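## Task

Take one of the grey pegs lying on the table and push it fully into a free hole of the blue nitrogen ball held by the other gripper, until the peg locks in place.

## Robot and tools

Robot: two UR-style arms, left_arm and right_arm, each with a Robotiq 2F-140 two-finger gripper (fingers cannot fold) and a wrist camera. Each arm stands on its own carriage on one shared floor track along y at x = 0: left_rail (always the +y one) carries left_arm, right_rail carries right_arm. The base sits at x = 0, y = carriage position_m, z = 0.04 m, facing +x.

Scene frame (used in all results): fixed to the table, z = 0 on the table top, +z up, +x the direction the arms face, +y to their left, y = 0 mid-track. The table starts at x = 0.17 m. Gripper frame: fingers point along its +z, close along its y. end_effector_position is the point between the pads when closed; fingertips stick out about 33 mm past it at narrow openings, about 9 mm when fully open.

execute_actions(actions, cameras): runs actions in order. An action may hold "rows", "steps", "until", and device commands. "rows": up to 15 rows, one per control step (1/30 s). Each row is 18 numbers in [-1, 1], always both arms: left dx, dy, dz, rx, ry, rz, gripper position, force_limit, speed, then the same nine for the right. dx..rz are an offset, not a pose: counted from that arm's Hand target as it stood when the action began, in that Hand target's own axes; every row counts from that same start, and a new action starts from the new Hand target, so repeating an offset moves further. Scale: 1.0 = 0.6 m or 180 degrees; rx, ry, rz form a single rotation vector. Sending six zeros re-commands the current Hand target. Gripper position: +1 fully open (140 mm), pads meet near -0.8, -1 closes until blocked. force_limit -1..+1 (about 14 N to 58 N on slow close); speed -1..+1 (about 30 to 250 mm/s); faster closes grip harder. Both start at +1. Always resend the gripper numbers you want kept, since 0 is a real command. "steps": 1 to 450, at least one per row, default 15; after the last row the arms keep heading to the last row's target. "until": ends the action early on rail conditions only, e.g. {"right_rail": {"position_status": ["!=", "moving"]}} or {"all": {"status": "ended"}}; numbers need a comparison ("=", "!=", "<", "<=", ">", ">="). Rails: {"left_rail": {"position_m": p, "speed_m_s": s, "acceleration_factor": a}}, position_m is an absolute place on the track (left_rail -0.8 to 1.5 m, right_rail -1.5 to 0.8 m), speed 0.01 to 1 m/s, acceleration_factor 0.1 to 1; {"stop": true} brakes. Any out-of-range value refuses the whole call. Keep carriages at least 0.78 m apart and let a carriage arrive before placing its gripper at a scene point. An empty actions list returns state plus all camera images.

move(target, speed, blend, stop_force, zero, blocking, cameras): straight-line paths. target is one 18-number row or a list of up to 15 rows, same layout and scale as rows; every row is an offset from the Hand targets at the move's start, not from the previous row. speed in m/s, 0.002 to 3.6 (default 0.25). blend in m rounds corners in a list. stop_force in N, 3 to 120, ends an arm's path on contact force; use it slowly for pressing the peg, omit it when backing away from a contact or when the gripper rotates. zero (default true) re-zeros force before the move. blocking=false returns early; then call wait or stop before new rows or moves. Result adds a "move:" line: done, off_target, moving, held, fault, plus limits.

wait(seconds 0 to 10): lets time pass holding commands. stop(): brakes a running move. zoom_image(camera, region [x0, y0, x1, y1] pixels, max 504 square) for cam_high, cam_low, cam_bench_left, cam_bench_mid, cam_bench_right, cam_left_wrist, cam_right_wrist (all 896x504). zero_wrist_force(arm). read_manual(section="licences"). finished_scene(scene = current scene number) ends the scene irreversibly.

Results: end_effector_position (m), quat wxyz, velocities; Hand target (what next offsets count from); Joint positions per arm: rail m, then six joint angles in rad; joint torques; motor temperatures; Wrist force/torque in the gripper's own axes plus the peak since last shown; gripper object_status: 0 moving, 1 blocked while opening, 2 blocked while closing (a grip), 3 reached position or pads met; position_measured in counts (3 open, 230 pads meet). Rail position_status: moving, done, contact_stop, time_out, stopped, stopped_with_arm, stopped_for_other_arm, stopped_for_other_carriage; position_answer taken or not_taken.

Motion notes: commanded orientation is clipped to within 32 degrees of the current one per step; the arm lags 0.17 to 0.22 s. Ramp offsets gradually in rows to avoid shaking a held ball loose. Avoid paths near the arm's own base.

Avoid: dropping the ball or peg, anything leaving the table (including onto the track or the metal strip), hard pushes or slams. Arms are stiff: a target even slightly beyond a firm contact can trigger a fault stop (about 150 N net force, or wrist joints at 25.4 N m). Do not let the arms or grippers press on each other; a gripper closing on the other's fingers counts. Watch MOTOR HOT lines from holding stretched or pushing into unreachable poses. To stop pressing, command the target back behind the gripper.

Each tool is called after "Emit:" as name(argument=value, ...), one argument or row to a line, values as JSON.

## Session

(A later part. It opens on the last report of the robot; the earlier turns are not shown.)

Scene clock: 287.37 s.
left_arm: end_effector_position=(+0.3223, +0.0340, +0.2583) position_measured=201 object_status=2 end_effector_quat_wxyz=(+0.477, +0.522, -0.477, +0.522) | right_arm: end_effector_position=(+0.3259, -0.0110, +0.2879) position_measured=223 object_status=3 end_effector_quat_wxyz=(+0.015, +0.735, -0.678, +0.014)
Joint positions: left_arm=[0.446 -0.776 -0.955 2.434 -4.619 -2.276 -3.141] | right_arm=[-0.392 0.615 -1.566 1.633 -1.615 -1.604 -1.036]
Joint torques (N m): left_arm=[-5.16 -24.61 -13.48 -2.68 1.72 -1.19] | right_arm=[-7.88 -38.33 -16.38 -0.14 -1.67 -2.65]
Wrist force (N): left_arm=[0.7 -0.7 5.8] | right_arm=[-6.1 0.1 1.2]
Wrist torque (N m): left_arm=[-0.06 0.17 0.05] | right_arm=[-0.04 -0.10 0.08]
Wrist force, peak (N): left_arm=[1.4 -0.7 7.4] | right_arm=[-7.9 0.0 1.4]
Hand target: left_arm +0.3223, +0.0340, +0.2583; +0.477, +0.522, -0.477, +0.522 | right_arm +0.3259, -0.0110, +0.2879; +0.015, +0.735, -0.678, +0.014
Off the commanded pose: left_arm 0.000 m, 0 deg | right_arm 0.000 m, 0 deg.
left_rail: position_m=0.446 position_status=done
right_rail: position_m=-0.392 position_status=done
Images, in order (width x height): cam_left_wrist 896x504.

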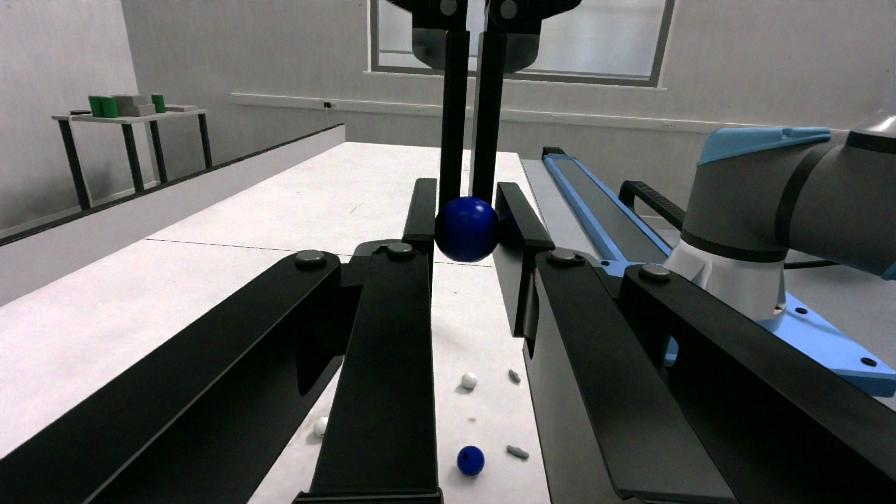

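Emit:
move(
  target=[0,0,0,0,0,0,-1,1,1,-0.001,0,0,0,0,0,-0.75,1,-1],
  speed=0.004,
)

Emit:
execute_actions(
  actions=[
    {"rows":[[0,0,0,0,0,0,-1,1,1,0,0,0,0,0,0,-0.74,1,-1]],"steps":20},
  ],
  cameras=["cam_left_wrist"],
)

Emit:
zoom_image(
  camera="cam_left_wrist",
  region=[420, 140, 520, 240],
)

Scene clock: 301.93 s.
left_arm: end_effector_position=(+0.3223, +0.0340, +0.2583) position_measured=201 object_status=2 end_effector_quat_wxyz=(+0.477, +0.522, -0.477, +0.522) | right_arm: end_effector_position=(+0.3259, -0.0104, +0.2879) position_measured=223 object_status=3 end_effector_quat_wxyz=(+0.015, +0.735, -0.678, +0.014)
Joint positions: left_arm=[0.446 -0.776 -0.955 2.434 -4.619 -2.276 -3.141] | right_arm=[-0.392 0.616 -1.565 1.633 -1.615 -1.604 -1.035]
Joint torques (N m): left_arm=[-5.26 -24.8 -14.3 -2.47 1.68 -1.13] | right_arm=[9.1 -16.94 -33.1 -4.88 0.1 2.58]
Wrist force (N): left_arm=[0.4 -1.0 -3.7] | right_arm=[3.9 0.2 1.2]
Wrist torque (N m): left_arm=[-0.06 0.08 0.04] | right_arm=[-0.08 0.13 -0.06]
Wrist force, peak (N): left_arm=[0.8 -0.8 5.9] | right_arm=[-6.4 0.2 1.2]
Hand target: left_arm +0.3223, +0.0340, +0.2583; +0.477, +0.522, -0.477, +0.522 | right_arm +0.3259, -0.0104, +0.2879; +0.015, +0.735, -0.678, +0.014
Off the commanded pose: left_arm 0.000 m, 0 deg | right_arm 0.000 m, 0 deg.
left_rail: position_m=0.446 position_status=done
right_rail: position_m=-0.392 position_status=done
move: done

Scene clock: 302.80 s.
left_arm: end_effector_position=(+0.3223, +0.0340, +0.2583) position_measured=201 object_status=2 end_effector_quat_wxyz=(+0.477, +0.522, -0.477, +0.522) | right_arm: end_effector_position=(+0.3259, -0.0104, +0.2879) position_measured=222 object_status=3 end_effector_quat_wxyz=(+0.015, +0.735, -0.678, +0.014)
Joint positions: left_arm=[0.446 -0.776 -0.955 2.434 -4.619 -2.276 -3.141] | right_arm=[-0.392 0.616 -1.565 1.632 -1.615 -1.604 -1.035]
Joint torques (N m): left_arm=[-4.43 -24.83 -13.4 -1.99 1.76 -1.23] | right_arm=[8.47 -16.57 -32.09 -5.75 1.24 2.46]
Wrist force (N): left_arm=[-0.3 -0.5 -0.3] | right_arm=[0.6 -0.3 0.4]
Wrist torque (N m): left_arm=[-0.06 0.10 0.05] | right_arm=[-0.09 -0.03 -0.05]
Wrist force, peak (N): left_arm=[0.2 -1.2 -4.0] | right_arm=[4.2 0.1 1.0]
Hand target: left_arm +0.3223, +0.0340, +0.2583; +0.477, +0.522, -0.477, +0.522 | right_arm +0.3259, -0.0104, +0.2879; +0.015, +0.735, -0.678, +0.014
Off the commanded pose: left_arm 0.000 m, 0 deg | right_arm 0.000 m, 0 deg.
left_rail: position_m=0.446 position_status=done
right_rail: position_m=-0.392 position_status=done
Images, in order (width x height): cam_left_wrist 896x504.

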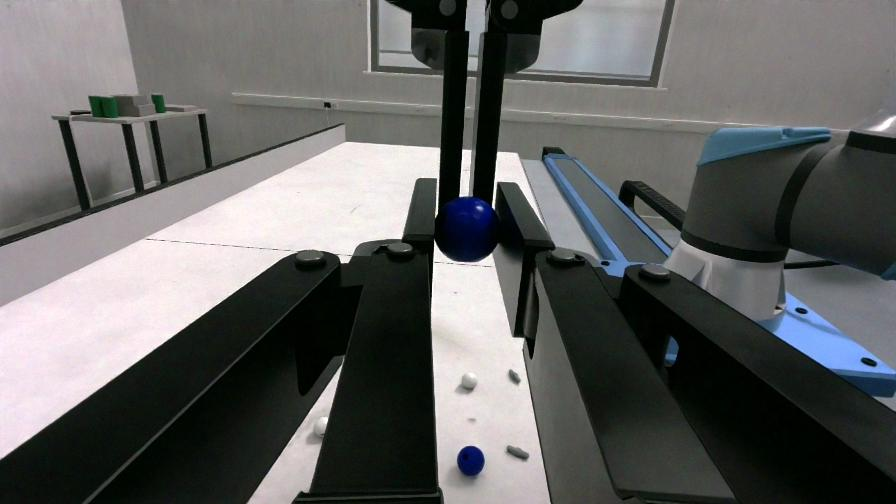

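Scaled by 5.040 from the camera's 896x504 image, which has a finer 1280x720 frame.

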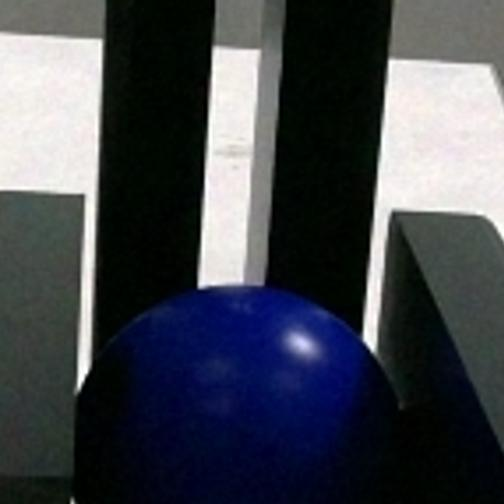

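Emit:
move(
  target=[0,0,0,0,0,0,-1,1,1,0.004,0,0,0,0,0,-0.74,1,-1],
  speed=0.006,
  stop_force=4,
  cameras=["cam_left_wrist"],
)

Emit:
zoom_image(
  camera="cam_left_wrist",
  region=[420, 140, 520, 240],
)

Scene clock: 306.03 s.
left_arm: end_effector_position=(+0.3223, +0.0340, +0.2583) position_measured=201 object_status=2 end_effector_quat_wxyz=(+0.477, +0.522, -0.477, +0.522) | right_arm: end_effector_position=(+0.3261, -0.0128, +0.2880) position_measured=222 object_status=3 end_effector_quat_wxyz=(+0.015, +0.735, -0.678, +0.014)
Joint positions: left_arm=[0.446 -0.776 -0.955 2.434 -4.619 -2.276 -3.141] | right_arm=[-0.392 0.611 -1.569 1.636 -1.615 -1.604 -1.039]
Joint torques (N m): left_arm=[-4.99 -24.4 -13.06 -0.61 1.76 -1.13] | right_arm=[-7.58 -38.21 -16.48 -0.73 -1.91 -2.67]
Wrist force (N): left_arm=[-0.4 -0.6 0.0] | right_arm=[0.2 -0.6 0.1]
Wrist torque (N m): left_arm=[-0.12 0.07 0.05] | right_arm=[-0.10 -0.02 0.09]
Wrist force, peak (N): left_arm=[-0.3 -0.7 -0.6] | right_arm=[0.7 -0.3 0.7]
Hand target: left_arm +0.3223, +0.0340, +0.2583; +0.477, +0.522, -0.477, +0.522 | right_arm +0.3260, -0.0128, +0.2880; +0.015, +0.735, -0.678, +0.014
Off the commanded pose: left_arm 0.000 m, 0 deg | right_arm 0.000 m, 0 deg.
left_rail: position_m=0.446 position_status=done
right_rail: position_m=-0.392 position_status=done
move: done
Images, in order (width x height): cam_left_wrist 896x504.

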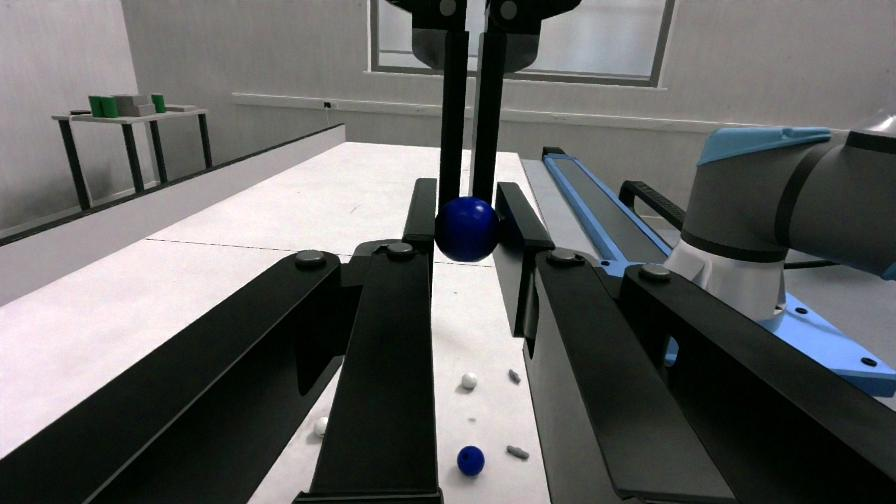

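Scaled by 5.040 from the camera's 896x504 image, which has a finer 1280x720 frame.

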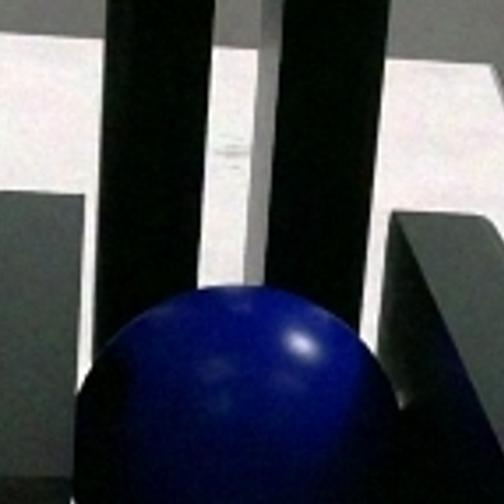

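Emit:
move(
  target=[
    [0,0,0,0,0,0,-1,1,1,0.05,0,0,0,0,0,-0.74,1,-1],
    [0,0,0,0,0,0,-1,1,1,0.0626,0.02,-0.054,0.0138,-0.346,0.0229,-0.74,1,-1],
  ],
  speed=[0.03,0.2],
  cameras=["cam_right_wrist","cam_left_wrist"],
)

Emit:
zoom_image(
  camera="cam_right_wrist",
  region=[400, 110, 500, 210],
)

Emit:
zoom_image(
  camera="cam_left_wrist",
  region=[420, 150, 520, 250],
)

Scene clock: 314.97 s.
left_arm: end_effector_position=(+0.3223, +0.0340, +0.2583) position_measured=201 object_status=2 end_effector_quat_wxyz=(+0.477, +0.522, -0.477, +0.522) | right_arm: end_effector_position=(+0.3171, -0.0498, +0.3219) position_measured=222 object_status=3 end_effector_quat_wxyz=(-0.354, +0.612, -0.612, -0.353)
Joint positions: left_arm=[0.446 -0.776 -0.955 2.434 -4.619 -2.276 -3.141] | right_arm=[-0.392 -0.198 -2.014 2.211 -1.44 -0.557 -1.952]
Joint torques (N m): left_arm=[-5.41 -25.13 -12.62 -0.71 1.57 -0.93] | right_arm=[-7.61 5.97 -19.84 0.68 3.66 -2.87]
Wrist force (N): left_arm=[-0.5 -0.5 0.0] | right_arm=[-2.6 -1.6 1.6]
Wrist torque (N m): left_arm=[-0.10 0.08 0.05] | right_arm=[-0.46 0.12 -0.03]
Wrist force, peak (N): left_arm=[-0.7 -0.6 -0.2] | right_arm=[-2.9 -1.7 1.8]
Hand target: left_arm +0.3223, +0.0340, +0.2583; +0.477, +0.522, -0.477, +0.522 | right_arm +0.3171, -0.0498, +0.3219; -0.354, +0.612, -0.612, -0.354
Off the commanded pose: left_arm 0.000 m, 0 deg | right_arm 0.000 m, 0 deg.
left_rail: position_m=0.446 position_status=done
right_rail: position_m=-0.392 position_status=done
move: done
Images, in order (width x height): cam_left_wrist 896x504, cam_right_wrist 896x504.

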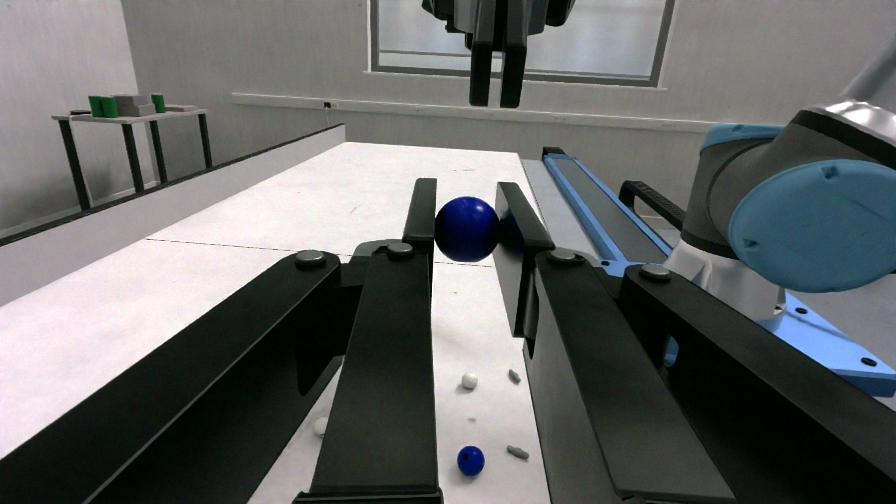

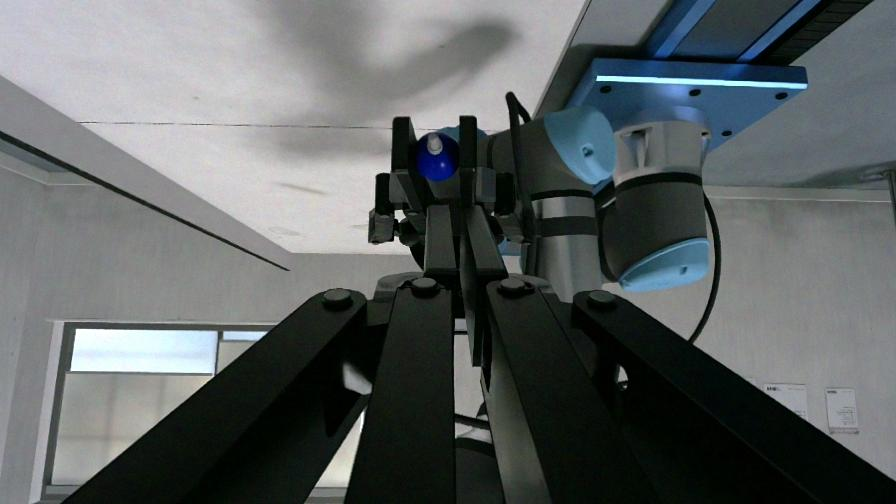

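Scaled by 5.040 from the camera's 896x504 image, which has a finer 1280x720 frame.

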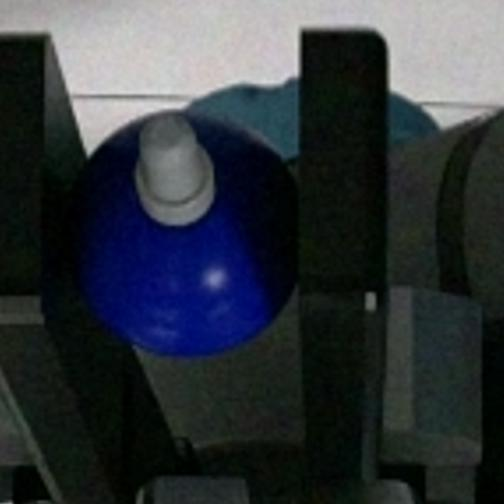

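Scaled by 5.040 from the camera's 896x504 image, which has a finer 1280x720 frame.

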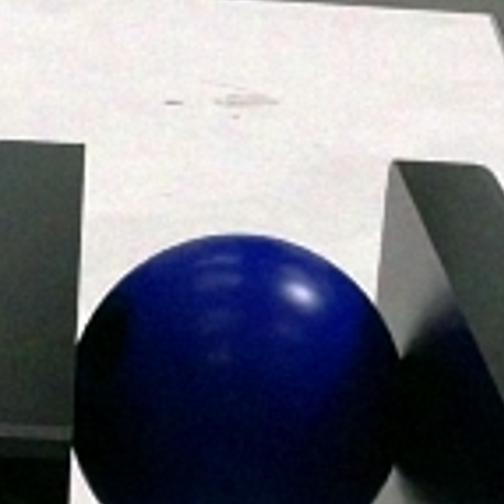

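Emit:
zoom_image(
  camera="cam_right_wrist",
  region=[413, 125, 463, 175],
)

Scaled by 10.080 from the camera's 896x504 image, which has a finer 1280x720 frame.

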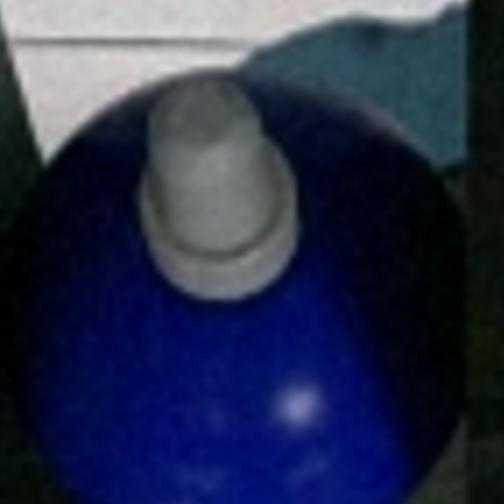

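Emit:
finished_scene(
  scene=2,
)

The scene is finished: the task was done.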